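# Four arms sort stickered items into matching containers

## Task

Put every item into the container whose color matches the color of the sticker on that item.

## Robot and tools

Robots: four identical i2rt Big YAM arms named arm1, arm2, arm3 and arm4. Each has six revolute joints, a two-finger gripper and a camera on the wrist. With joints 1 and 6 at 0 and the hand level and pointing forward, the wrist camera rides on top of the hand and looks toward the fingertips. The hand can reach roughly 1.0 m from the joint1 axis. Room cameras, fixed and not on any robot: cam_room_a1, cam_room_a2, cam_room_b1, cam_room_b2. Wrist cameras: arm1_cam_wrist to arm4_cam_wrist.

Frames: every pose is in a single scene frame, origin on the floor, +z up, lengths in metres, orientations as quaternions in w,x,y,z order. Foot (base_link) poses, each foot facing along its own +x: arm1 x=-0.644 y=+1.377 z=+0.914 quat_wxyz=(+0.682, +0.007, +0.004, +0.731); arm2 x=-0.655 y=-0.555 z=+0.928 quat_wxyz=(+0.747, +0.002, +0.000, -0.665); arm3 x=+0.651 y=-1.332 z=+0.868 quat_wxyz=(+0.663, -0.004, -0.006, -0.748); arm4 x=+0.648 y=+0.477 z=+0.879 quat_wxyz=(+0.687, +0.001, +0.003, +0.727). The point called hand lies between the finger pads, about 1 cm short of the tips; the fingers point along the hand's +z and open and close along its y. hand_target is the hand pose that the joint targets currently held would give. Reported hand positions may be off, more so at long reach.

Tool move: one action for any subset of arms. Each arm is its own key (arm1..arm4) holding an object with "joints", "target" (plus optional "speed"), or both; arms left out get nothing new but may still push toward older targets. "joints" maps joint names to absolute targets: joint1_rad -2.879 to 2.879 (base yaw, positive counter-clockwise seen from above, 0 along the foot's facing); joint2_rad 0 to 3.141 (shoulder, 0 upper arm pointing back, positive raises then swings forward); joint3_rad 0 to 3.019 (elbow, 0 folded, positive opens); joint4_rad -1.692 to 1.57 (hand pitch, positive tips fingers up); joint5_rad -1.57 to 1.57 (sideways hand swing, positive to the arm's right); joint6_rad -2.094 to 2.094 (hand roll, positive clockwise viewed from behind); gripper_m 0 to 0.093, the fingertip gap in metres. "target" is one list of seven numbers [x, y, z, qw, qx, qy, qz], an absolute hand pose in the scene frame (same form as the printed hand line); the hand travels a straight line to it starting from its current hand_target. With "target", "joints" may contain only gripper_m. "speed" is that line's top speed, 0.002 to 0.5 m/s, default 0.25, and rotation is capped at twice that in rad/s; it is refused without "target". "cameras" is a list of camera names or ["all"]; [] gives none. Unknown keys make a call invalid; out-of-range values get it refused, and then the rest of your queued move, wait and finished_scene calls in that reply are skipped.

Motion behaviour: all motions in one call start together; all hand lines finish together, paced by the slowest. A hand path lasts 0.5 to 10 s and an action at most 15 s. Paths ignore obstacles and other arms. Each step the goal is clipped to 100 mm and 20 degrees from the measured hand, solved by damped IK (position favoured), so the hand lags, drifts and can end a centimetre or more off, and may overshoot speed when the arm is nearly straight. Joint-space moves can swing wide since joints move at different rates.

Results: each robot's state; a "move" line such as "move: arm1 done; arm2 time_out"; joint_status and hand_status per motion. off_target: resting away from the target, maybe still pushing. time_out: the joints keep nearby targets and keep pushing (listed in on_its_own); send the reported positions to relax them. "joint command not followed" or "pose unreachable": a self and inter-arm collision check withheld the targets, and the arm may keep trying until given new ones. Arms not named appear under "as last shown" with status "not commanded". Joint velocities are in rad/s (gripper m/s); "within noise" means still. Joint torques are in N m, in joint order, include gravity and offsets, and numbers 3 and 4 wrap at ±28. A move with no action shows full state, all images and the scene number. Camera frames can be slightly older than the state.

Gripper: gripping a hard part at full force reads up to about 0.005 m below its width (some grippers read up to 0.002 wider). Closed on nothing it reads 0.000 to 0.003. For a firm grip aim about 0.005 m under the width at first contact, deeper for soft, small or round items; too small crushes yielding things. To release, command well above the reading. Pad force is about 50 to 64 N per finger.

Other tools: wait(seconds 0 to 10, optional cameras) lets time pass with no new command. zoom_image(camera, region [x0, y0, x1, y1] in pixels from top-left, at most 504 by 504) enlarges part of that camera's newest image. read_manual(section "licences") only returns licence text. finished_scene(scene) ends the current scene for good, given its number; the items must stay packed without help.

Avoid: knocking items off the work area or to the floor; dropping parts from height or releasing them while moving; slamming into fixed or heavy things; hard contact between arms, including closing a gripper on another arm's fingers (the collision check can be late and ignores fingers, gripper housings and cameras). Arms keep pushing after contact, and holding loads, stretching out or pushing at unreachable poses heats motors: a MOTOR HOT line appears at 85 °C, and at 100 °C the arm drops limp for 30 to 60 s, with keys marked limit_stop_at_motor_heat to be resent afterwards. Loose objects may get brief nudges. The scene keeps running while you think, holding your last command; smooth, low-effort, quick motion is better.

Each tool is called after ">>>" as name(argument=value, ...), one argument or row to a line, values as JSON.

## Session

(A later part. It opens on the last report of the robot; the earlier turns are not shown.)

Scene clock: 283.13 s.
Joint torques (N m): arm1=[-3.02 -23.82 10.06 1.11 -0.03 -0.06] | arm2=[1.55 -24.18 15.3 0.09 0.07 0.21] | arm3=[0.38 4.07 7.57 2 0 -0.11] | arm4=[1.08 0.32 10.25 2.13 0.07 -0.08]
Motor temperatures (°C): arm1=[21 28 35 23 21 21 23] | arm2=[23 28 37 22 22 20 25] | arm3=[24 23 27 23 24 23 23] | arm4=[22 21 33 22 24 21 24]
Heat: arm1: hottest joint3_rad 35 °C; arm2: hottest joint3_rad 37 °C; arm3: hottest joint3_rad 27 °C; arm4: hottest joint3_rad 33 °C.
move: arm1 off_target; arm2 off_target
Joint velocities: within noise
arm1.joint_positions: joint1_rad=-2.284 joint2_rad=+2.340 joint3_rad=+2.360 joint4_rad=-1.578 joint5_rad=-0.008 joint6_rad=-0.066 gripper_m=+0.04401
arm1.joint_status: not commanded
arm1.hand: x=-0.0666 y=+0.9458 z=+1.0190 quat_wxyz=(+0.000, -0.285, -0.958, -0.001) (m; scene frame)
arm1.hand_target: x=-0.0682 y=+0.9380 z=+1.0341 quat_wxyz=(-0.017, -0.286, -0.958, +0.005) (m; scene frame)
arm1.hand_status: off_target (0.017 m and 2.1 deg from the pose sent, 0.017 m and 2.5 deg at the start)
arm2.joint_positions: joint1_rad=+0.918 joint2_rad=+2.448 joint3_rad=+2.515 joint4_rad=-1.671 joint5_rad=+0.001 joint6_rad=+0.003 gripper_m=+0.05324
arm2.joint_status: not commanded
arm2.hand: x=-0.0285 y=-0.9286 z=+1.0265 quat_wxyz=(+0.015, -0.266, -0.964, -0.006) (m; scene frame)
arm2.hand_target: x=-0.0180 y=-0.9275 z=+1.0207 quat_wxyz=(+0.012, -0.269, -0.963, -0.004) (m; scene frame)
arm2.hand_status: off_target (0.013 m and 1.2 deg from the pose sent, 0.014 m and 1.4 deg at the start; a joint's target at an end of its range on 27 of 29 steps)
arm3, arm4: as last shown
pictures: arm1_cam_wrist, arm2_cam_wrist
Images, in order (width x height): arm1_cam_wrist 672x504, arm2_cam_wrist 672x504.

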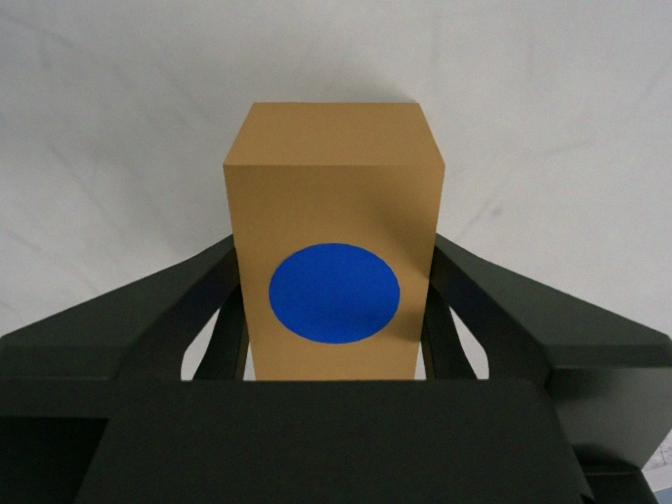

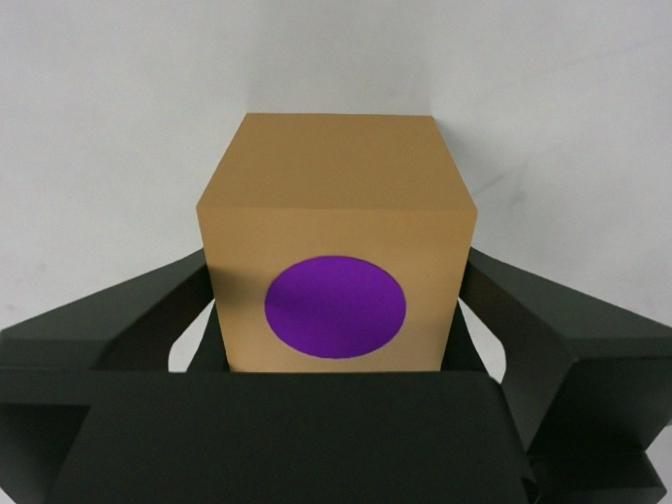

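>>> move(
  arm1={"target":[-0.068,0.938,1.030,0.0167,0.2864,0.9579,-0.0050],"speed":0.04},
  arm2={"target":[-0.017,-0.928,1.015,-0.0252,0.2688,0.9629,0.0070],"speed":0.04},
)

>>> move(
  arm1={"joints":{"gripper_m":0.06}},
  arm2={"joints":{"gripper_m":0.068}},
  cameras=["arm1_cam_wrist","arm2_cam_wrist"],
)

Scene clock: 290.23 s.
Joint torques (N m): arm1=[-2.61 -23.59 9.95 1.18 -0.04 -0.03] | arm2=[1.49 -23.65 15.41 0.12 0.08 0.21] | arm3=[0.56 4.01 7.56 2 0.02 -0.11] | arm4=[1.08 -0.03 10.35 2.13 0.08 -0.1]
Motor temperatures (°C): arm1=[21 29 35 23 21 21 23] | arm2=[23 29 38 22 22 20 25] | arm3=[24 23 27 23 24 23 23] | arm4=[22 21 33 22 24 21 24]
Heat: arm1: hottest joint3_rad 35 °C; arm2: hottest joint3_rad 38 °C; arm3: hottest joint3_rad 27 °C; arm4: hottest joint3_rad 33 °C.
move: arm1 off_target; arm2 off_target
Joint velocities: within noise
arm1.joint_positions: joint1_rad=-2.284 joint2_rad=+2.335 joint3_rad=+2.351 joint4_rad=-1.569 joint5_rad=-0.008 joint6_rad=-0.066 gripper_m=+0.04401
arm1.joint_status: not commanded
arm1.hand: x=-0.0666 y=+0.9458 z=+1.0187 quat_wxyz=(-0.002, -0.285, -0.959, +0.000) (m; scene frame)
arm1.hand_target: x=-0.0681 y=+0.9382 z=+1.0302 quat_wxyz=(-0.016, -0.286, -0.958, +0.005) (m; scene frame)
arm1.hand_status: off_target (0.014 m and 1.8 deg from the pose sent, 0.014 m and 2.1 deg at the start)
arm2.joint_positions: joint1_rad=+0.918 joint2_rad=+2.448 joint3_rad=+2.515 joint4_rad=-1.671 joint5_rad=+0.001 joint6_rad=+0.003 gripper_m=+0.05324
arm2.joint_status: not commanded
arm2.hand: x=-0.0285 y=-0.9286 z=+1.0262 quat_wxyz=(+0.015, -0.266, -0.964, -0.006) (m; scene frame)
arm2.hand_target: x=-0.0181 y=-0.9274 z=+1.0148 quat_wxyz=(+0.016, -0.269, -0.963, -0.004) (m; scene frame)
arm2.hand_status: off_target (0.016 m and 1.2 deg from the pose sent, 0.016 m and 1.2 deg at the start; a joint's target at an end of its range on 22 of 25 steps)
arm3, arm4: as last shown
pictures: none

Scene clock: 290.87 s.
Joint torques (N m): arm1=[-3.14 -23.12 10.47 0.79 -0.02 -0.04] | arm2=[1.55 -24.41 15.38 0.09 0.07 0.21] | arm3=[0.62 3.9 7.53 2.04 0.02 -0.11] | arm4=[0.56 0.09 10.35 1.95 0.06 -0.09]
Motor temperatures (°C): arm1=[21 29 35 23 21 21 23] | arm2=[23 29 38 22 22 20 25] | arm3=[24 23 27 23 24 23 23] | arm4=[22 21 33 22 24 21 24]
Heat: arm1: hottest joint3_rad 35 °C; arm2: hottest joint3_rad 38 °C; arm3: hottest joint3_rad 27 °C; arm4: hottest joint3_rad 33 °C.
move: arm1 done; arm2 done
Joint velocities: within noise
arm1.joint_positions: joint1_rad=-2.284 joint2_rad=+2.335 joint3_rad=+2.346 joint4_rad=-1.564 joint5_rad=-0.008 joint6_rad=-0.066 gripper_m=+0.05996
arm1.joint_status: all done
arm1.hand: x=-0.0667 y=+0.9459 z=+1.0166 quat_wxyz=(-0.001, -0.285, -0.959, +0.000) (m; scene frame)
arm1.hand_target: x=-0.0681 y=+0.9381 z=+1.0302 quat_wxyz=(-0.017, -0.286, -0.958, +0.005) (m; scene frame)
arm1.hand_status: not commanded
arm2.joint_positions: joint1_rad=+0.918 joint2_rad=+2.458 joint3_rad=+2.515 joint4_rad=-1.671 joint5_rad=+0.001 joint6_rad=+0.003 gripper_m=+0.06793
arm2.joint_status: all done
arm2.hand: x=-0.0288 y=-0.9284 z=+1.0195 quat_wxyz=(+0.020, -0.266, -0.964, -0.007) (m; scene frame)
arm2.hand_target: x=-0.0181 y=-0.9274 z=+1.0149 quat_wxyz=(+0.016, -0.269, -0.963, -0.004) (m; scene frame)
arm2.hand_status: not commanded
arm3, arm4: as last shown
pictures: arm1_cam_wrist, arm2_cam_wrist
Images, in order (width x height): arm1_cam_wrist 672x504, arm2_cam_wrist 672x504.

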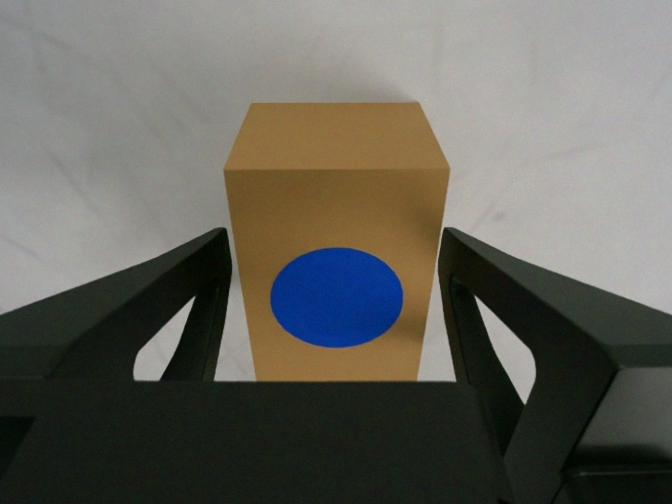

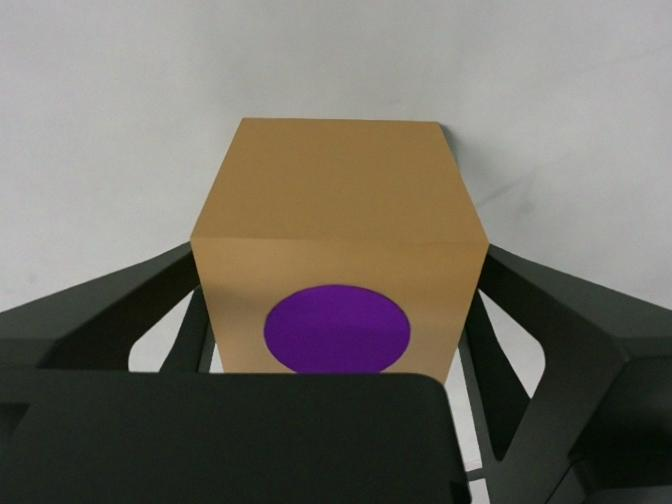

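>>> move(
  arm1={"joints":{"gripper_m":0.088}},
  arm2={"joints":{"gripper_m":0.09}},
  arm3={"joints":{"joint2_rad":0.433,"joint3_rad":0.623,"joint4_rad":-0.714}},
  arm4={"joints":{"joint1_rad":0.85}},
)

>>> move(
  arm1={"target":[-0.068,0.938,1.115,0.0167,0.2864,0.9579,-0.0050],"speed":0.1},
  arm2={"target":[-0.022,-0.925,1.11,0.0168,0.2689,0.9630,-0.0047],"speed":0.1},
  cameras=["arm1_cam_wrist","arm2_cam_wrist","arm3_cam_wrist","arm4_cam_wrist"],
)

Scene clock: 315.30 s.
Joint torques (N m): arm1=[-2.73 -23.18 10.41 0.9 -0.03 -0.08] | arm2=[1.55 -24.59 15.39 0.12 0.08 0.21] | arm3=[0.56 -0.21 9.77 2.43 0.02 -0.12] | arm4=[1.08 0.03 10.32 1.91 0.06 -0.08]
Motor temperatures (°C): arm1=[21 31 33 23 21 21 22] | arm2=[23 31 40 22 22 20 24] | arm3=[24 23 27 23 24 23 23] | arm4=[22 21 34 22 24 21 24]
Heat: arm1: hottest joint3_rad 33 °C; arm2: hottest joint3_rad 40 °C; arm3: hottest joint3_rad 27 °C; arm4: hottest joint3_rad 34 °C.
move: arm1 done; arm2 done; arm3 done; arm4 done
Joint velocities: within noise
arm1.joint_positions: joint1_rad=-2.284 joint2_rad=+2.335 joint3_rad=+2.346 joint4_rad=-1.564 joint5_rad=-0.008 joint6_rad=-0.066 gripper_m=+0.08794
arm1.joint_status: all done
arm1.hand: x=-0.0667 y=+0.9459 z=+1.0166 quat_wxyz=(-0.001, -0.285, -0.959, +0.000) (m; scene frame)
arm1.hand_target: x=-0.0681 y=+0.9381 z=+1.0302 quat_wxyz=(-0.017, -0.286, -0.958, +0.005) (m; scene frame)
arm1.hand_status: not commanded
arm2.joint_positions: joint1_rad=+0.918 joint2_rad=+2.458 joint3_rad=+2.515 joint4_rad=-1.671 joint5_rad=+0.001 joint6_rad=+0.003 gripper_m=+0.08990
arm2.joint_status: all done
arm2.hand: x=-0.0288 y=-0.9284 z=+1.0195 quat_wxyz=(+0.020, -0.266, -0.964, -0.007) (m; scene frame)
arm2.hand_target: x=-0.0181 y=-0.9274 z=+1.0149 quat_wxyz=(+0.016, -0.269, -0.963, -0.004) (m; scene frame)
arm2.hand_status: not commanded
arm3.joint_positions: joint1_rad=-1.963 joint2_rad=+0.440 joint3_rad=+0.624 joint4_rad=-0.731 joint5_rad=+0.000 joint6_rad=+0.006 gripper_m=+0.09402
arm3.joint_status: all done
arm3.hand: x=+0.3933 y=-1.1822 z=+1.1590 quat_wxyz=(+0.117, -0.844, +0.227, +0.472) (m; scene frame)
arm3.hand_target: x=+0.3941 y=-1.1788 z=+1.1643 quat_wxyz=(+0.124, -0.838, +0.228, +0.481) (m; scene frame)
arm3.hand_status: not commanded
arm4.joint_positions: joint1_rad=+0.852 joint2_rad=+0.438 joint3_rad=+0.610 joint4_rad=-0.733 joint5_rad=+0.000 joint6_rad=+0.012 gripper_m=+0.09402
arm4.joint_status: all done
arm4.hand: x=+0.4177 y=+0.6596 z=+1.1656 quat_wxyz=(-0.152, +0.825, -0.291, -0.460) (m; scene frame)
arm4.hand_target: x=+0.4162 y=+0.6615 z=+1.1787 quat_wxyz=(-0.161, +0.818, -0.284, -0.474) (m; scene frame)
arm4.hand_status: not commanded
pictures: none

Scene clock: 316.77 s.
Joint torques (N m): arm1=[-3.25 -23.82 16.05 0.02 -0.05 -0.06] | arm2=[1.61 -27.22 13.33 0.38 0.14 0.21] | arm3=[0.5 -0.15 9.78 2.39 0.02 -0.11] | arm4=[0.91 -0.21 10.36 2.04 0.09 -0.11]
Motor temperatures (°C): arm1=[21 31 33 23 21 21 22] | arm2=[23 31 40 22 22 20 24] | arm3=[24 23 27 23 24 23 23] | arm4=[22 21 34 22 24 21 24]
Heat: arm1: hottest joint3_rad 33 °C; arm2: hottest joint3_rad 40 °C; arm3: hottest joint3_rad 27 °C; arm4: hottest joint3_rad 34 °C.
move: arm1 off_target; arm2 off_target
Joint velocities: within noise
arm1.joint_positions: joint1_rad=-2.284 joint2_rad=+2.313 joint3_rad=+2.448 joint4_rad=-1.685 joint5_rad=-0.008 joint6_rad=-0.066 gripper_m=+0.08794
arm1.joint_status: not commanded
arm1.hand: x=-0.0718 y=+0.9502 z=+1.0712 quat_wxyz=(-0.004, -0.285, -0.959, +0.001) (m; scene frame)
arm1.hand_target: x=-0.0702 y=+0.9399 z=+1.1142 quat_wxyz=(-0.040, -0.286, -0.957, +0.014) (m; scene frame)
arm1.hand_status: off_target (0.046 m and 1.6 deg from the pose sent, 0.099 m and 1.9 deg at the start; a joint's target at an end of its range on 25 of 44 steps)
arm2.joint_positions: joint1_rad=+0.918 joint2_rad=+2.350 joint3_rad=+2.515 joint4_rad=-1.671 joint5_rad=+0.001 joint6_rad=+0.003 gripper_m=+0.08990
arm2.joint_status: not commanded
arm2.hand: x=-0.0288 y=-0.9287 z=+1.0959 quat_wxyz=(-0.032, -0.266, -0.963, +0.007) (m; scene frame)
arm2.hand_target: x=-0.0228 y=-0.9246 z=+1.1097 quat_wxyz=(-0.043, -0.269, -0.962, +0.012) (m; scene frame)
arm2.hand_status: off_target (0.016 m and 1.8 deg from the pose sent, 0.091 m and 4.5 deg at the start; a joint's target at an end of its range on 41 of 44 steps)
arm3, arm4: as last shown
pictures: arm1_cam_wrist, arm2_cam_wrist, arm3_cam_wrist, arm4_cam_wrist
Images, in order (width x height): arm1_cam_wrist 672x504, arm2_cam_wrist 672x504, arm3_cam_wrist 672x504, arm4_cam_wrist 672x504.

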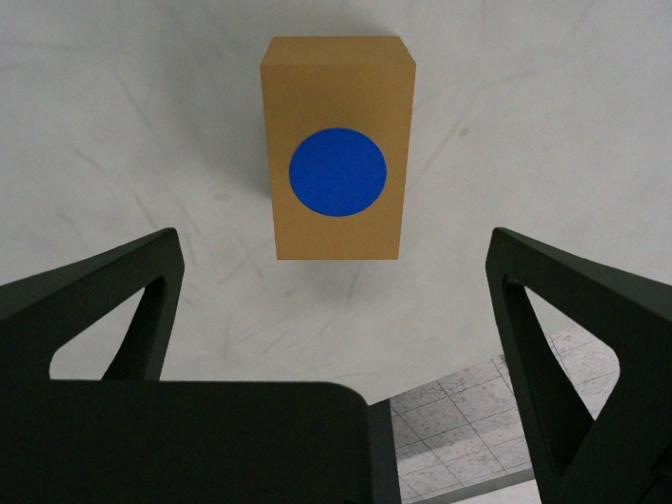

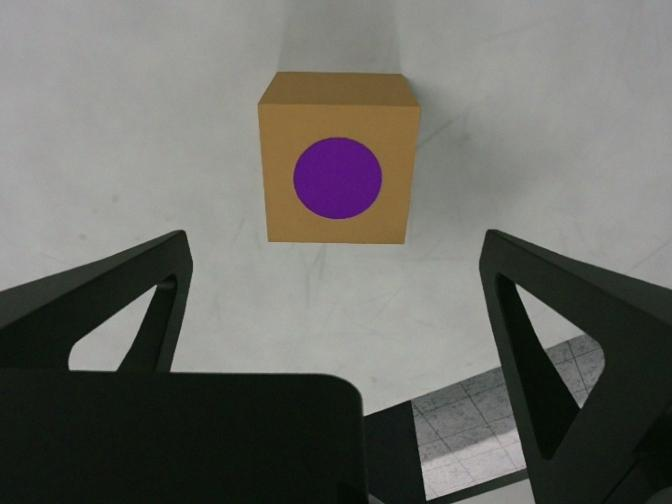

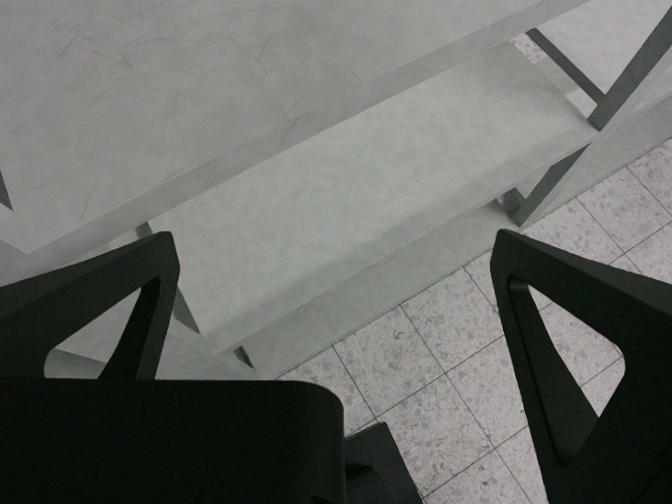

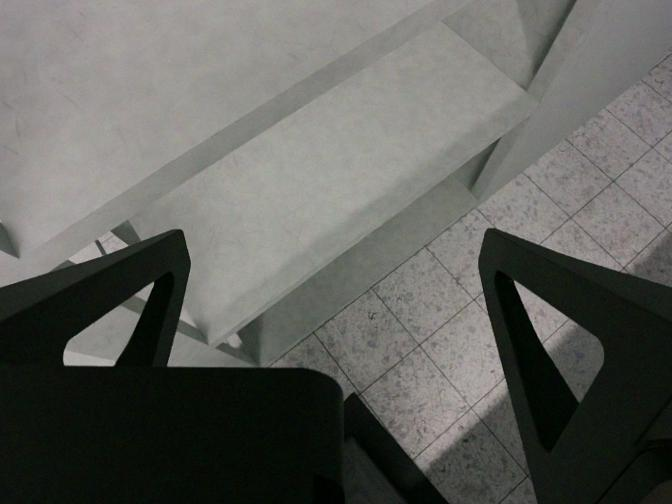

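>>> move(
  arm1={"target":[-0.4714,1.2691,1.1604,0.079,0.274,0.958,-0.027],"speed":0.3},
  arm2={"target":[-0.4818,-0.6599,1.1832,0.096,0.258,0.961,-0.024],"speed":0.3},
  arm3={"target":[0.0188,-0.9566,1.116,0.0973,-0.8970,0.2471,0.3533],"speed":0.25},
  arm4={"target":[-0.021,0.916,1.113,0.1047,-0.8916,0.2658,0.3512],"speed":0.25},
  cameras=["arm1_cam_wrist","arm2_cam_wrist","arm3_cam_wrist","arm4_cam_wrist"],
)

Scene clock: 326.07 s.
Joint torques (N m): arm1=[-0.97 1.9 10.81 0.34 0.07 0.13] | arm2=[0.67 -1.44 9.57 0.7 -0.18 -0.07] | arm3=[0.56 -21.01 14.16 1.01 0.12 -0.11] | arm4=[1.14 -22.42 13.11 0.7 -0.04 -0.11]
Motor temperatures (°C): arm1=[21 31 34 23 21 21 22] | arm2=[23 31 38 22 22 20 24] | arm3=[24 23 28 23 24 23 23] | arm4=[22 21 35 22 24 21 24]
Heat: arm1: hottest joint3_rad 34 °C; arm2: hottest joint3_rad 38 °C; arm3: hottest joint3_rad 28 °C; arm4: hottest joint3_rad 35 °C.
move: arm1 done; arm2 off_target; arm3 off_target; arm4 off_target
Joint velocities: within noise
arm1.joint_positions: joint1_rad=-2.215 joint2_rad=+0.701 joint3_rad=+0.878 joint4_rad=-1.549 joint5_rad=-0.001 joint6_rad=-0.017 gripper_m=+0.08794
arm1.joint_status: not commanded
arm1.hand: x=-0.4713 y=+1.2669 z=+1.1619 quat_wxyz=(-0.087, -0.274, -0.957, +0.029) (m; scene frame)
arm1.hand_target: x=-0.4715 y=+1.2691 z=+1.1604 quat_wxyz=(-0.079, -0.274, -0.958, +0.027) (m; scene frame)
arm1.hand_status: done (0.003 m and 1.0 deg from the pose sent, 0.519 m and 9.2 deg at the start)
arm2.joint_positions: joint1_rad=+0.918 joint2_rad=+0.698 joint3_rad=+0.906 joint4_rad=-1.545 joint5_rad=+0.001 joint6_rad=+0.000 gripper_m=+0.08990
arm2.joint_status: not commanded
arm2.hand: x=-0.4783 y=-0.6621 z=+1.1918 quat_wxyz=(-0.113, -0.263, -0.958, +0.030) (m; scene frame)
arm2.hand_target: x=-0.4819 y=-0.6598 z=+1.1834 quat_wxyz=(-0.096, -0.258, -0.961, +0.024) (m; scene frame)
arm2.hand_status: off_target (0.010 m and 2.1 deg from the pose sent, 0.534 m and 7.7 deg at the start)
arm3.joint_positions: joint1_rad=-1.963 joint2_rad=+1.816 joint3_rad=+1.643 joint4_rad=-0.684 joint5_rad=+0.013 joint6_rad=+0.006 gripper_m=+0.09402
arm3.joint_status: not commanded
arm3.hand: x=+0.0261 y=-0.9734 z=+1.0901 quat_wxyz=(+0.088, -0.906, +0.245, +0.335) (m; scene frame)
arm3.hand_target: x=+0.0203 y=-0.9575 z=+1.1161 quat_wxyz=(+0.098, -0.897, +0.247, +0.354) (m; scene frame)
arm3.hand_status: off_target (0.032 m and 2.6 deg from the pose sent, 0.439 m and 15.2 deg at the start)
arm4.joint_positions: joint1_rad=+0.930 joint2_rad=+2.008 joint3_rad=+1.899 joint4_rad=-0.739 joint5_rad=+0.010 joint6_rad=+0.012 gripper_m=+0.09402
arm4.joint_status: not commanded
arm4.hand: x=-0.0068 y=+0.9140 z=+1.0981 quat_wxyz=(-0.102, +0.893, -0.277, -0.340) (m; scene frame)
arm4.hand_target: x=-0.0201 y=+0.9153 z=+1.1130 quat_wxyz=(-0.105, +0.891, -0.266, -0.352) (m; scene frame)
arm4.hand_status: off_target (0.021 m and 1.9 deg from the pose sent, 0.511 m and 15.9 deg at the start)
pictures: arm1_cam_wrist, arm2_cam_wrist, arm3_cam_wrist, arm4_cam_wrist
Images, in order (width x height): arm1_cam_wrist 672x504, arm2_cam_wrist 672x504, arm3_cam_wrist 672x504, arm4_cam_wrist 672x504.

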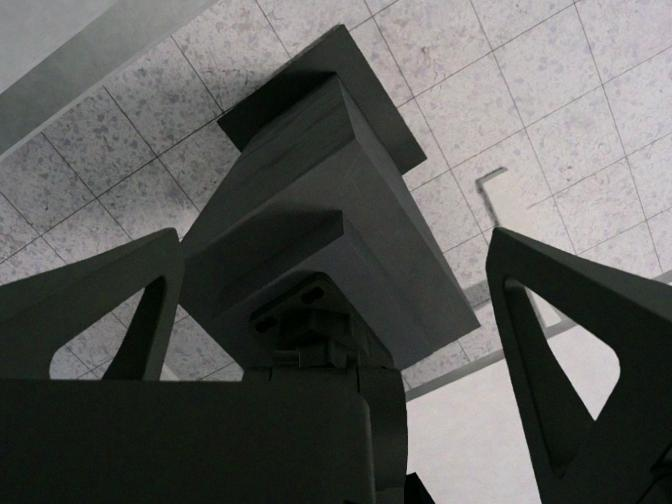

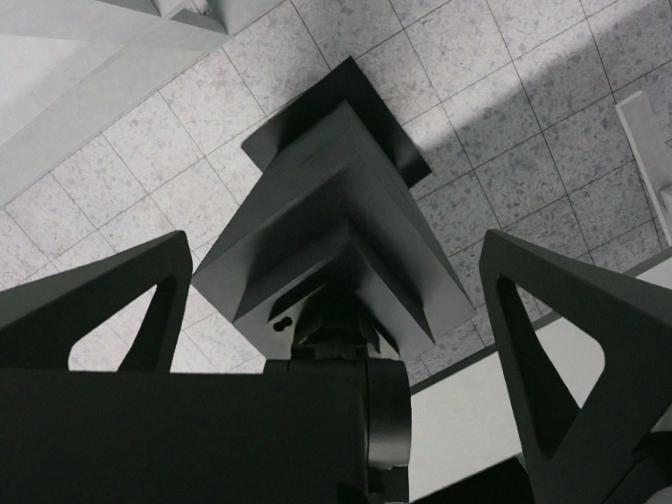

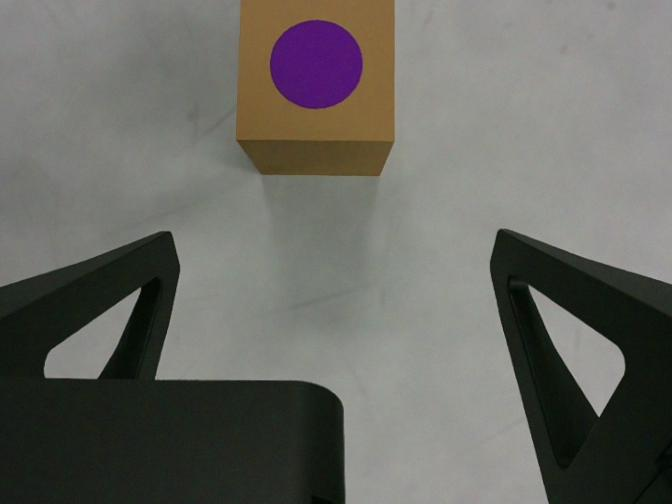

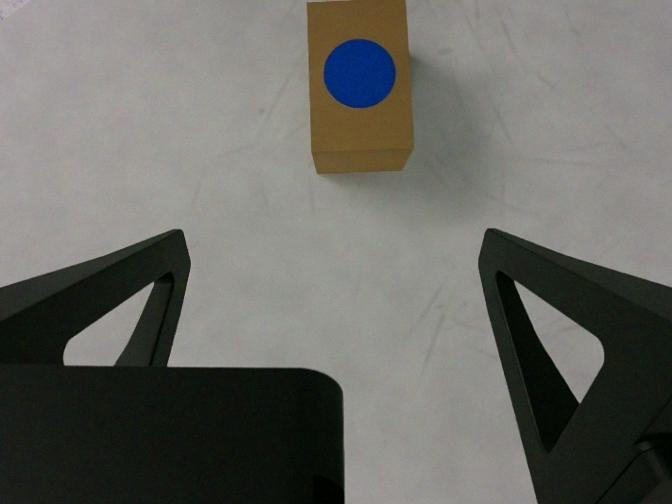

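>>> move(
  arm3={"target":[-0.022,-0.941,1.073,0.0973,-0.8970,0.2471,0.3533],"speed":0.15},
  arm4={"target":[-0.062,0.957,1.050,0.0979,-0.8965,0.2486,0.3532],"speed":0.15},
  cameras=["arm3_cam_wrist","arm4_cam_wrist"],
)

Scene clock: 352.90 s.
Joint torques (N m): arm1=[-0.44 1.61 10.78 0.34 0.08 0.12] | arm2=[0.5 -1.38 9.55 0.7 -0.18 -0.06] | arm3=[1.2 -23.12 14.05 1.88 0.11 -0.05] | arm4=[0.67 -25.64 13 1.28 -0.06 -0.1]
Motor temperatures (°C): arm1=[21 28 35 23 21 21 22] | arm2=[23 28 34 22 22 20 24] | arm3=[24 25 33 23 24 23 23] | arm4=[22 23 39 22 24 21 24]
Heat: arm1: hottest joint3_rad 35 °C; arm2: hottest joint3_rad 34 °C; arm3: hottest joint3_rad 33 °C; arm4: hottest joint3_rad 39 °C.
move: arm3 off_target; arm4 off_target
Joint velocities: within noise
arm1, arm2: as last shown
arm1.joint_positions: joint1_rad=-2.215 joint2_rad=+0.701 joint3_rad=+0.878 joint4_rad=-1.549 joint5_rad=-0.001 joint6_rad=-0.016 gripper_m=+0.08794
arm3.joint_positions: joint1_rad=-1.963 joint2_rad=+1.951 joint3_rad=+1.731 joint4_rad=-0.659 joint5_rad=+0.020 joint6_rad=+0.006 gripper_m=+0.09402
arm3.joint_status: not commanded
arm3.hand: x=-0.0063 y=-0.9544 z=+1.0437 quat_wxyz=(+0.088, -0.909, +0.247, +0.323) (m; scene frame)
arm3.hand_target: x=-0.0200 y=-0.9422 z=+1.0735 quat_wxyz=(+0.097, -0.897, +0.247, +0.353) (m; scene frame)
arm3.hand_status: off_target (0.036 m and 3.9 deg from the pose sent, 0.060 m and 2.6 deg at the start)
arm4.joint_positions: joint1_rad=+0.920 joint2_rad=+2.212 joint3_rad=+2.072 joint4_rad=-0.730 joint5_rad=-0.032 joint6_rad=-0.033 gripper_m=+0.09402
arm4.joint_status: not commanded
arm4.hand: x=-0.0510 y=+0.9445 z=+1.0317 quat_wxyz=(-0.090, +0.903, -0.256, -0.333) (m; scene frame)
arm4.hand_target: x=-0.0606 y=+0.9561 z=+1.0502 quat_wxyz=(-0.098, +0.896, -0.249, -0.353) (m; scene frame)
arm4.hand_status: off_target (0.025 m and 2.7 deg from the pose sent, 0.085 m and 3.7 deg at the start)
pictures: arm3_cam_wrist, arm4_cam_wrist
Images, in order (width x height): arm3_cam_wrist 672x504, arm4_cam_wrist 672x504.

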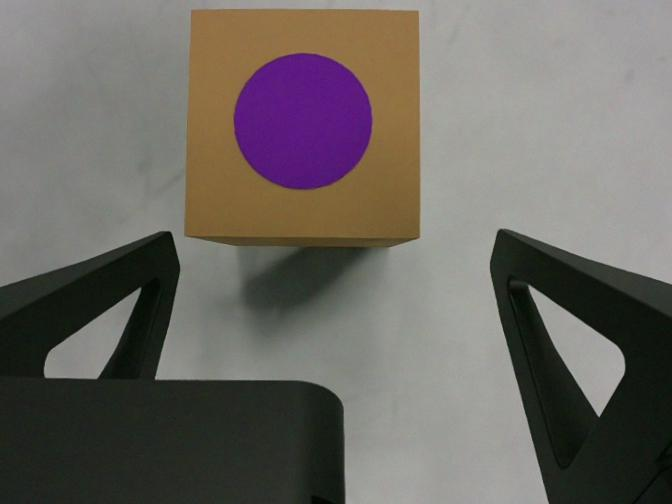

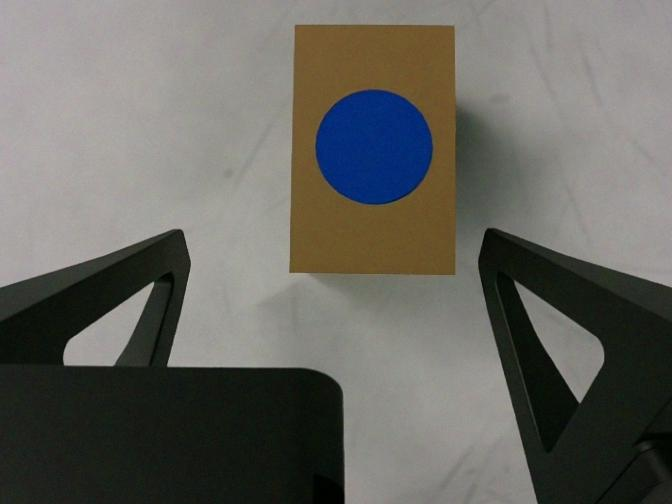

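>>> move(
  arm3={"target":[-0.056,-0.936,1.056,0.0973,-0.8970,0.2471,0.3533],"speed":0.1},
  arm4={"target":[-0.081,0.985,1.0235,0.0979,-0.8965,0.2486,0.3532],"speed":0.1},
  cameras=["arm3_cam_wrist","arm4_cam_wrist"],
)

Scene clock: 367.33 s.
Joint torques (N m): arm1=[-0.85 1.96 10.61 0.36 0.06 0.15] | arm2=[0.38 -1.38 9.54 0.69 -0.18 -0.06] | arm3=[2.37 -24.18 14.01 1.28 0.12 0.03] | arm4=[0.67 -26.17 13.22 0.7 -0.05 -0.1]
Motor temperatures (°C): arm1=[21 27 35 23 21 21 22] | arm2=[23 27 33 22 22 20 24] | arm3=[24 25 32 23 24 23 23] | arm4=[22 24 41 22 24 21 24]
Heat: arm1: hottest joint3_rad 35 °C; arm2: hottest joint3_rad 33 °C; arm3: hottest joint3_rad 32 °C; arm4: hottest joint3_rad 41 °C.
move: arm3 off_target; arm4 off_target
Joint velocities: within noise
arm1, arm2: as last shown
arm3.joint_positions: joint1_rad=-1.963 joint2_rad=+2.048 joint3_rad=+1.847 joint4_rad=-0.658 joint5_rad=+0.031 joint6_rad=+0.012 gripper_m=+0.09402
arm3.joint_status: not commanded
arm3.hand: x=-0.0366 y=-0.9351 z=+1.0327 quat_wxyz=(+0.094, -0.905, +0.251, +0.331) (m; scene frame)
arm3.hand_target: x=-0.0545 y=-0.9369 z=+1.0562 quat_wxyz=(+0.097, -0.897, +0.247, +0.354) (m; scene frame)
arm3.hand_status: off_target (0.030 m and 2.7 deg from the pose sent, 0.054 m and 3.9 deg at the start)
arm4.joint_positions: joint1_rad=+0.903 joint2_rad=+2.329 joint3_rad=+2.235 joint4_rad=-0.742 joint5_rad=-0.044 joint6_rad=-0.048 gripper_m=+0.09402
arm4.joint_status: not commanded
arm4.hand: x=-0.0744 y=+0.9760 z=+1.0195 quat_wxyz=(-0.095, +0.898, -0.253, -0.348) (m; scene frame)
arm4.hand_target: x=-0.0802 y=+0.9846 z=+1.0234 quat_wxyz=(-0.098, +0.896, -0.249, -0.354) (m; scene frame)
arm4.hand_status: off_target (0.012 m and 0.9 deg from the pose sent, 0.051 m and 2.7 deg at the start)
pictures: arm3_cam_wrist, arm4_cam_wrist
Images, in order (width x height): arm3_cam_wrist 672x504, arm4_cam_wrist 672x504.

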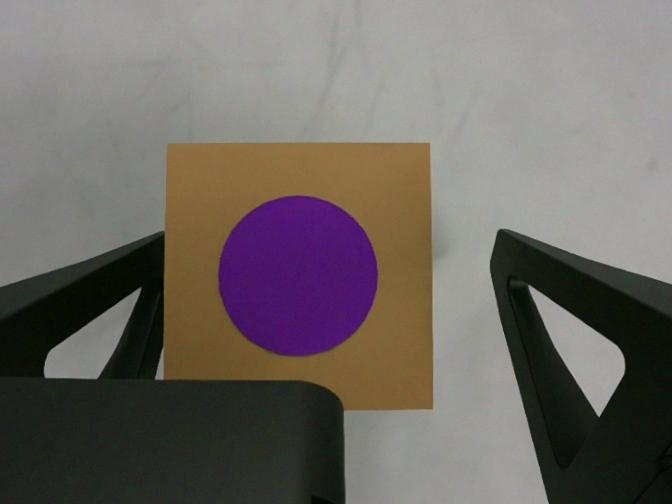

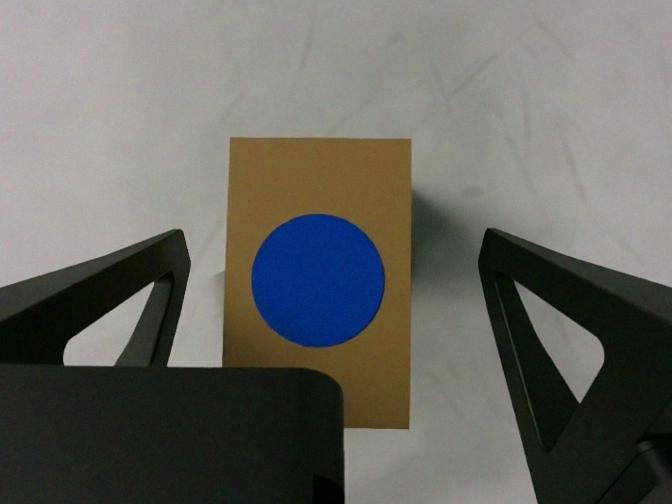

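>>> move(
  arm3={"target":[-0.056,-0.944,1.052,0.0973,-0.8970,0.2471,0.3533],"speed":0.08},
  arm4={"target":[-0.0777,0.9771,1.008,0.0979,-0.8965,0.2486,0.3532],"speed":0.08},
  cameras=["arm3_cam_wrist","arm4_cam_wrist"],
)

Scene clock: 379.97 s.
Joint torques (N m): arm1=[-0.85 1.55 10.81 0.4 0.11 0.11] | arm2=[0.5 -1.26 9.57 0.69 -0.17 -0.06] | arm3=[2.49 -24.64 12.25 1.89 0.14 0.04] | arm4=[0.91 -26.87 8.96 1.69 0.06 0]
Motor temperatures (°C): arm1=[21 26 35 23 21 21 22] | arm2=[23 27 32 22 22 20 23] | arm3=[24 25 34 23 24 23 23] | arm4=[22 25 43 22 24 21 24]
Heat: arm1: hottest joint3_rad 35 °C; arm2: hottest joint3_rad 32 °C; arm3: hottest joint3_rad 34 °C; arm4: hottest joint3_rad 43 °C.
move: arm3 off_target; arm4 done
Joint velocities: within noise
arm1, arm2: as last shown
arm3.joint_positions: joint1_rad=-1.953 joint2_rad=+2.048 joint3_rad=+1.847 joint4_rad=-0.658 joint5_rad=+0.038 joint6_rad=+0.020 gripper_m=+0.09402
arm3.joint_status: not commanded
arm3.hand: x=-0.0402 y=-0.9415 z=+1.0328 quat_wxyz=(+0.095, -0.905, +0.251, +0.331) (m; scene frame)
arm3.hand_target: x=-0.0550 y=-0.9445 z=+1.0522 quat_wxyz=(+0.097, -0.897, +0.247, +0.353) (m; scene frame)
arm3.hand_status: off_target (0.025 m and 2.7 deg from the pose sent, 0.029 m and 2.7 deg at the start)
arm4.joint_positions: joint1_rad=+0.903 joint2_rad=+2.329 joint3_rad=+2.219 joint4_rad=-0.717 joint5_rad=-0.043 joint6_rad=-0.049 gripper_m=+0.09402
arm4.joint_status: not commanded
arm4.hand: x=-0.0753 y=+0.9766 z=+1.0148 quat_wxyz=(-0.097, +0.896, -0.252, -0.352) (m; scene frame)
arm4.hand_target: x=-0.0776 y=+0.9771 z=+1.0079 quat_wxyz=(-0.098, +0.897, -0.249, -0.353) (m; scene frame)
arm4.hand_status: done (0.007 m and 0.4 deg from the pose sent, 0.012 m and 0.9 deg at the start)
pictures: arm3_cam_wrist, arm4_cam_wrist
Images, in order (width x height): arm3_cam_wrist 672x504, arm4_cam_wrist 672x504.

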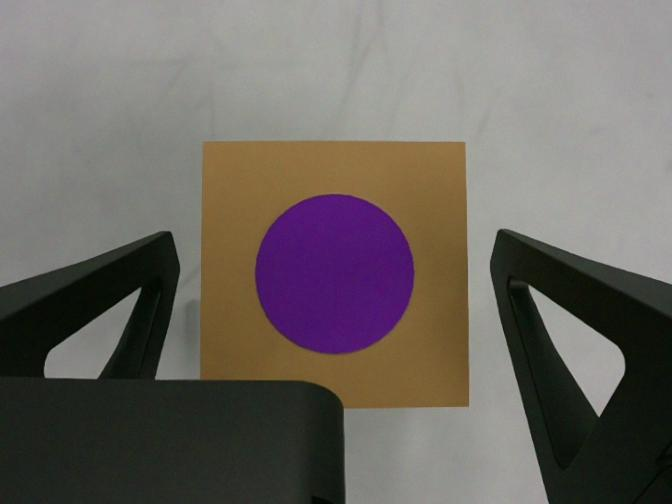

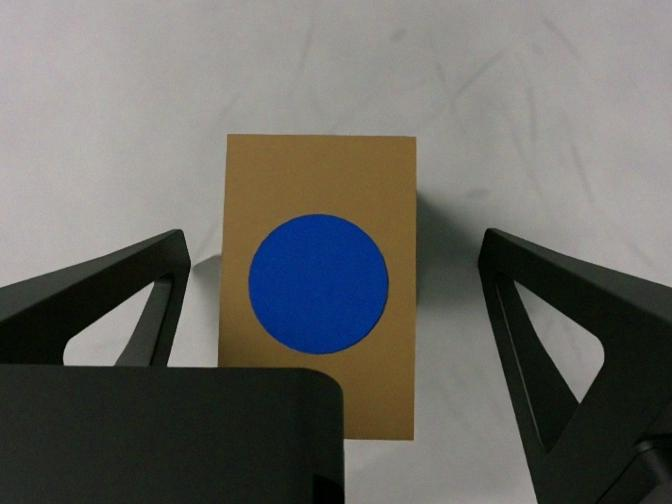

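>>> move(
  arm3={"joints":{"gripper_m":0.047}},
  arm4={"target":[-0.0790,0.9735,0.998,0.0979,-0.8965,0.2486,0.3532],"speed":0.08},
  cameras=["arm3_cam_wrist","arm4_cam_wrist"],
)

Scene clock: 384.97 s.
Joint torques (N m): arm1=[-0.67 1.49 10.81 0.49 0.09 0.11] | arm2=[0.56 -1.2 9.59 0.69 -0.18 -0.07] | arm3=[2.37 -24.76 12.22 1.91 0.14 0.02] | arm4=[1.08 -27.16 8.2 1.59 0.08 0]
Motor temperatures (°C): arm1=[21 26 35 23 21 21 22] | arm2=[23 27 32 22 22 20 23] | arm3=[24 26 34 23 24 23 23] | arm4=[22 25 42 22 24 21 24]
Heat: arm1: hottest joint3_rad 35 °C; arm2: hottest joint3_rad 32 °C; arm3: hottest joint3_rad 34 °C; arm4: hottest joint3_rad 42 °C.
move: arm3 off_target; arm4 off_target
Joint velocities: within noise
arm1, arm2: as last shown
arm3.joint_positions: joint1_rad=-1.953 joint2_rad=+2.048 joint3_rad=+1.847 joint4_rad=-0.658 joint5_rad=+0.039 joint6_rad=+0.021 gripper_m=+0.05294
arm3.joint_status: gripper_m off_target (ended at +0.05298, target +0.04700)
arm3.hand: x=-0.0401 y=-0.9414 z=+1.0328 quat_wxyz=(+0.095, -0.904, +0.251, +0.332) (m; scene frame)
arm3.hand_target: x=-0.0550 y=-0.9444 z=+1.0522 quat_wxyz=(+0.097, -0.897, +0.247, +0.353) (m; scene frame)
arm3.hand_status: not commanded
arm4.joint_positions: joint1_rad=+0.903 joint2_rad=+2.328 joint3_rad=+2.205 joint4_rad=-0.688 joint5_rad=-0.041 joint6_rad=-0.049 gripper_m=+0.09402
arm4.joint_status: not commanded
arm4.hand: x=-0.0770 y=+0.9778 z=+1.0133 quat_wxyz=(-0.100, +0.894, -0.251, -0.359) (m; scene frame)
arm4.hand_target: x=-0.0788 y=+0.9733 z=+0.9979 quat_wxyz=(-0.098, +0.897, -0.249, -0.353) (m; scene frame)
arm4.hand_status: off_target (0.016 m and 0.8 deg from the pose sent, 0.018 m and 0.4 deg at the start)
pictures: arm3_cam_wrist, arm4_cam_wrist
Images, in order (width x height): arm3_cam_wrist 672x504, arm4_cam_wrist 672x504.

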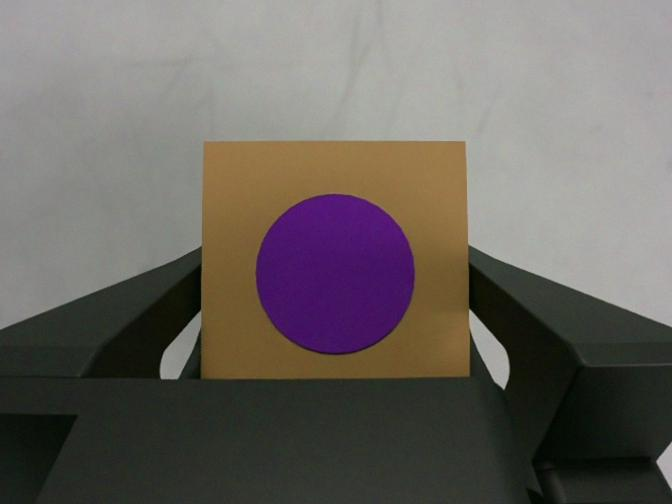

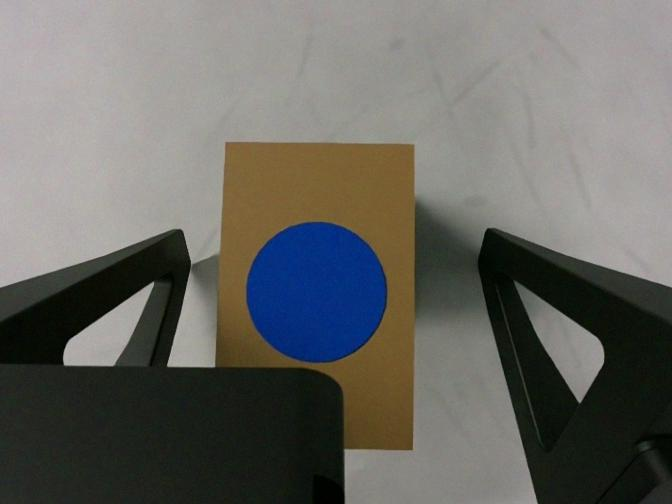

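>>> move(
  arm4={"target":[-0.0770,0.9725,0.985,0.0979,-0.8965,0.2486,0.3532],"speed":0.06},
  cameras=["arm4_cam_wrist"],
)

Scene clock: 391.67 s.
Joint torques (N m): arm1=[-1.2 1.85 10.88 0.32 0.08 0.13] | arm2=[0.56 -1.32 9.57 0.73 -0.18 -0.07] | arm3=[2.14 -24.64 12.21 1.94 0.13 0.02] | arm4=[1.26 -26.52 7.88 1.55 0.09 0.03]
Motor temperatures (°C): arm1=[21 26 35 23 21 21 22] | arm2=[23 26 32 22 22 20 23] | arm3=[24 26 34 23 24 23 23] | arm4=[22 27 41 22 24 21 24]
Heat: arm1: hottest joint3_rad 35 °C; arm2: hottest joint3_rad 32 °C; arm3: hottest joint3_rad 34 °C; arm4: hottest joint3_rad 41 °C.
move: arm4 off_target
Joint velocities: within noise
arm1, arm2, arm3: as last shown
arm4.joint_positions: joint1_rad=+0.903 joint2_rad=+2.316 joint3_rad=+2.174 joint4_rad=-0.649 joint5_rad=-0.041 joint6_rad=-0.049 gripper_m=+0.09402
arm4.joint_status: not commanded
arm4.hand: x=-0.0768 y=+0.9777 z=+1.0131 quat_wxyz=(-0.103, +0.890, -0.250, -0.367) (m; scene frame)
arm4.hand_target: x=-0.0765 y=+0.9721 z=+0.9854 quat_wxyz=(-0.098, +0.897, -0.248, -0.353) (m; scene frame)
arm4.hand_status: off_target (0.029 m and 1.9 deg from the pose sent, 0.029 m and 0.8 deg at the start)
pictures: arm4_cam_wrist
Images, in order (width x height): arm4_cam_wrist 672x504.

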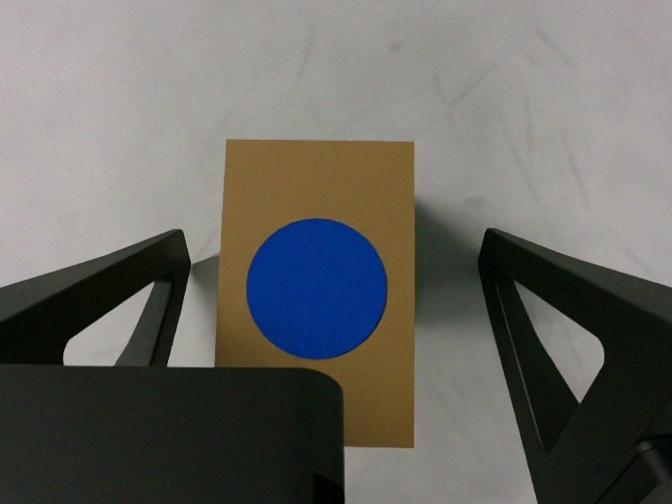

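>>> move(
  arm4={"target":[-0.0770,0.9745,1.010,0.0979,-0.8965,0.2486,0.3532],"speed":0.1,"joints":{"gripper_m":0.038}},
  cameras=["arm4_cam_wrist"],
)

Scene clock: 396.97 s.
Joint torques (N m): arm1=[-0.91 1.96 10.82 0.42 0.1 0.15] | arm2=[0.62 -1.26 9.54 0.69 -0.17 -0.06] | arm3=[2.55 -24.76 12.25 1.91 0.12 0.01] | arm4=[1.67 -27.05 11.02 0.13 -0.13 0]
Motor temperatures (°C): arm1=[21 26 35 23 21 21 22] | arm2=[23 26 32 22 22 20 23] | arm3=[24 26 34 23 24 23 24] | arm4=[22 26 40 22 24 21 24]
Heat: arm1: hottest joint3_rad 35 °C; arm2: hottest joint3_rad 32 °C; arm3: hottest joint3_rad 34 °C; arm4: hottest joint3_rad 40 °C.
move: arm4 off_target
Joint velocities: within noise
arm1, arm2, arm3: as last shown
arm4.joint_positions: joint1_rad=+0.898 joint2_rad=+2.316 joint3_rad=+2.179 joint4_rad=-0.667 joint5_rad=-0.036 joint6_rad=-0.049 gripper_m=+0.04417
arm4.joint_status: gripper_m off_target (ended at +0.04420, target +0.03800)
arm4.hand: x=-0.0723 y=+0.9808 z=+1.0127 quat_wxyz=(-0.104, +0.891, -0.254, -0.361) (m; scene frame)
arm4.hand_target: x=-0.0768 y=+0.9745 z=+1.0099 quat_wxyz=(-0.098, +0.896, -0.249, -0.354) (m; scene frame)
arm4.hand_status: done (0.008 m and 1.4 deg from the pose sent, 0.004 m and 1.9 deg at the start)
pictures: arm4_cam_wrist
Images, in order (width x height): arm4_cam_wrist 672x504.

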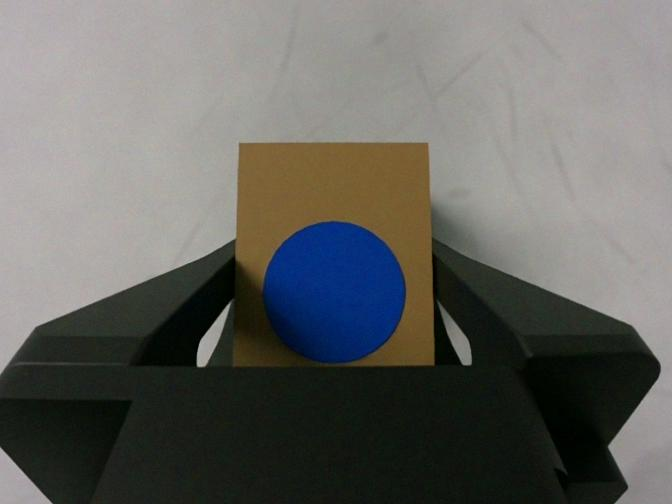

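>>> move(
  arm3={"target":[-0.045,-0.940,1.110,0.0973,-0.8970,0.2471,0.3533],"speed":0.12},
  arm4={"target":[-0.070,0.970,1.085,0.1047,-0.8913,0.2549,0.3612],"speed":0.12},
)

>>> move(
  arm3={"target":[0.392,-1.18,1.2,0.0973,-0.8970,0.2471,0.3533],"speed":0.3},
  arm4={"target":[0.394,0.637,1.2,0.1047,-0.8913,0.2549,0.3612],"speed":0.3},
  cameras=["arm3_cam_wrist","arm4_cam_wrist"],
)

Scene clock: 417.30 s.
Joint torques (N m): arm1=[-1.49 1.9 10.73 0.43 0.11 0.16] | arm2=[0.62 -1.26 9.57 0.72 -0.18 -0.06] | arm3=[1.49 -26.23 14.39 1.05 -0.06 -0.07] | arm4=[1.32 -30.15 13.31 0.75 0.2 0.12]
Motor temperatures (°C): arm1=[21 25 35 23 21 21 22] | arm2=[23 26 32 22 22 20 23] | arm3=[24 26 34 23 24 23 24] | arm4=[22 26 41 22 24 21 25]
Heat: arm1: hottest joint3_rad 35 °C; arm2: hottest joint3_rad 32 °C; arm3: hottest joint3_rad 34 °C; arm4: hottest joint3_rad 41 °C.
move: arm3 off_target; arm4 off_target
Joint velocities: within noise
arm1, arm2: as last shown
arm3.joint_positions: joint1_rad=-1.953 joint2_rad=+2.020 joint3_rad=+1.898 joint4_rad=-0.763 joint5_rad=+0.036 joint6_rad=+0.021 gripper_m=+0.05294
arm3.joint_status: not commanded
arm3.hand: x=-0.0330 y=-0.9455 z=+1.0650 quat_wxyz=(+0.090, -0.909, +0.251, +0.320) (m; scene frame)
arm3.hand_target: x=-0.0427 y=-0.9411 z=+1.1099 quat_wxyz=(+0.097, -0.897, +0.247, +0.353) (m; scene frame)
arm3.hand_status: off_target (0.047 m and 4.1 deg from the pose sent, 0.077 m and 2.7 deg at the start)
arm4.joint_positions: joint1_rad=+0.902 joint2_rad=+2.281 joint3_rad=+2.201 joint4_rad=-0.796 joint5_rad=-0.031 joint6_rad=-0.049 gripper_m=+0.04417
arm4.joint_status: not commanded
arm4.hand: x=-0.0576 y=+0.9681 z=+1.0328 quat_wxyz=(-0.094, +0.904, -0.257, -0.328) (m; scene frame)
arm4.hand_target: x=-0.0677 y=+0.9684 z=+1.0849 quat_wxyz=(-0.104, +0.891, -0.255, -0.362) (m; scene frame)
arm4.hand_status: off_target (0.054 m and 4.2 deg from the pose sent, 0.073 m and 0.2 deg at the start)
pictures: none

Scene clock: 420.03 s.
Joint torques (N m): arm1=[-0.91 2.2 10.73 0.42 0.12 0.13] | arm2=[0.5 -1.26 9.57 0.75 -0.18 -0.06] | arm3=[1.85 -0.91 9.09 1.21 0.13 -0.01] | arm4=[1.32 -0.32 9.46 0.76 0.23 0.17]
Motor temperatures (°C): arm1=[21 25 35 23 21 21 22] | arm2=[23 26 32 22 22 20 23] | arm3=[24 26 34 23 24 23 24] | arm4=[22 27 41 22 24 21 25]
Heat: arm1: hottest joint3_rad 35 °C; arm2: hottest joint3_rad 32 °C; arm3: hottest joint3_rad 34 °C; arm4: hottest joint3_rad 41 °C.
move: arm3 done; arm4 done
Joint velocities: within noise
arm1.joint_positions: joint1_rad=-2.215 joint2_rad=+0.701 joint3_rad=+0.878 joint4_rad=-1.549 joint5_rad=-0.001 joint6_rad=-0.016 gripper_m=+0.08794
arm1.joint_status: not commanded
arm1.hand: x=-0.4713 y=+1.2669 z=+1.1619 quat_wxyz=(-0.087, -0.274, -0.957, +0.029) (m; scene frame)
arm1.hand_target: x=-0.4715 y=+1.2691 z=+1.1604 quat_wxyz=(-0.079, -0.274, -0.958, +0.027) (m; scene frame)
arm1.hand_status: not commanded
arm2.joint_positions: joint1_rad=+0.918 joint2_rad=+0.698 joint3_rad=+0.906 joint4_rad=-1.545 joint5_rad=+0.001 joint6_rad=+0.000 gripper_m=+0.08990
arm2.joint_status: not commanded
arm2.hand: x=-0.4783 y=-0.6621 z=+1.1918 quat_wxyz=(-0.113, -0.263, -0.958, +0.030) (m; scene frame)
arm2.hand_target: x=-0.4819 y=-0.6598 z=+1.1834 quat_wxyz=(-0.096, -0.258, -0.961, +0.024) (m; scene frame)
arm2.hand_status: not commanded
arm3.joint_positions: joint1_rad=-1.953 joint2_rad=+0.639 joint3_rad=+0.920 joint4_rad=-1.083 joint5_rad=+0.036 joint6_rad=+0.021 gripper_m=+0.05294
arm3.joint_status: not commanded
arm3.hand: x=+0.3929 y=-1.1776 z=+1.2038 quat_wxyz=(+0.100, -0.894, +0.249, +0.358) (m; scene frame)
arm3.hand_target: x=+0.3921 y=-1.1799 z=+1.2000 quat_wxyz=(+0.097, -0.897, +0.247, +0.353) (m; scene frame)
arm3.hand_status: done (0.005 m and 0.7 deg from the pose sent, 0.504 m and 4.1 deg at the start)
arm4.joint_positions: joint1_rad=+0.961 joint2_rad=+0.626 joint3_rad=+0.865 joint4_rad=-1.028 joint5_rad=+0.010 joint6_rad=-0.011 gripper_m=+0.04417
arm4.joint_status: not commanded
arm4.hand: x=+0.3949 y=+0.6383 z=+1.2017 quat_wxyz=(-0.109, +0.890, -0.250, -0.366) (m; scene frame)
arm4.hand_target: x=+0.3941 y=+0.6370 z=+1.2001 quat_wxyz=(-0.105, +0.891, -0.255, -0.361) (m; scene frame)
arm4.hand_status: done (0.002 m and 0.9 deg from the pose sent, 0.584 m and 4.2 deg at the start)
pictures: arm3_cam_wrist, arm4_cam_wrist
Images, in order (width x height): arm3_cam_wrist 672x504, arm4_cam_wrist 672x504.

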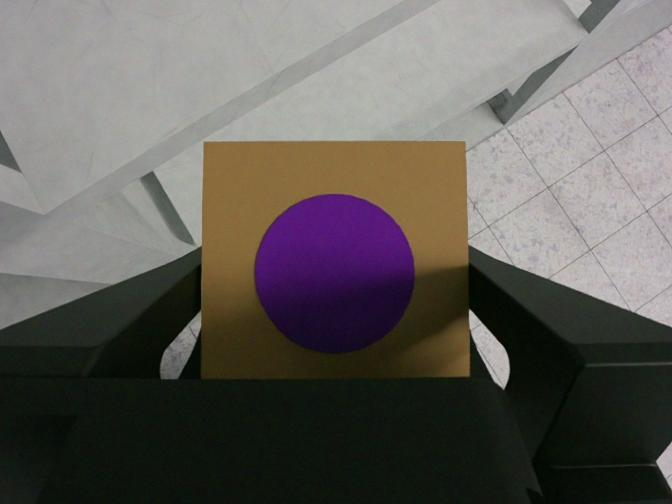

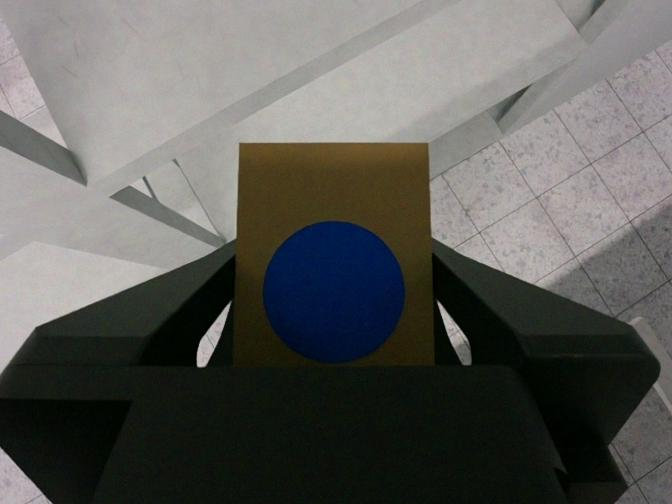

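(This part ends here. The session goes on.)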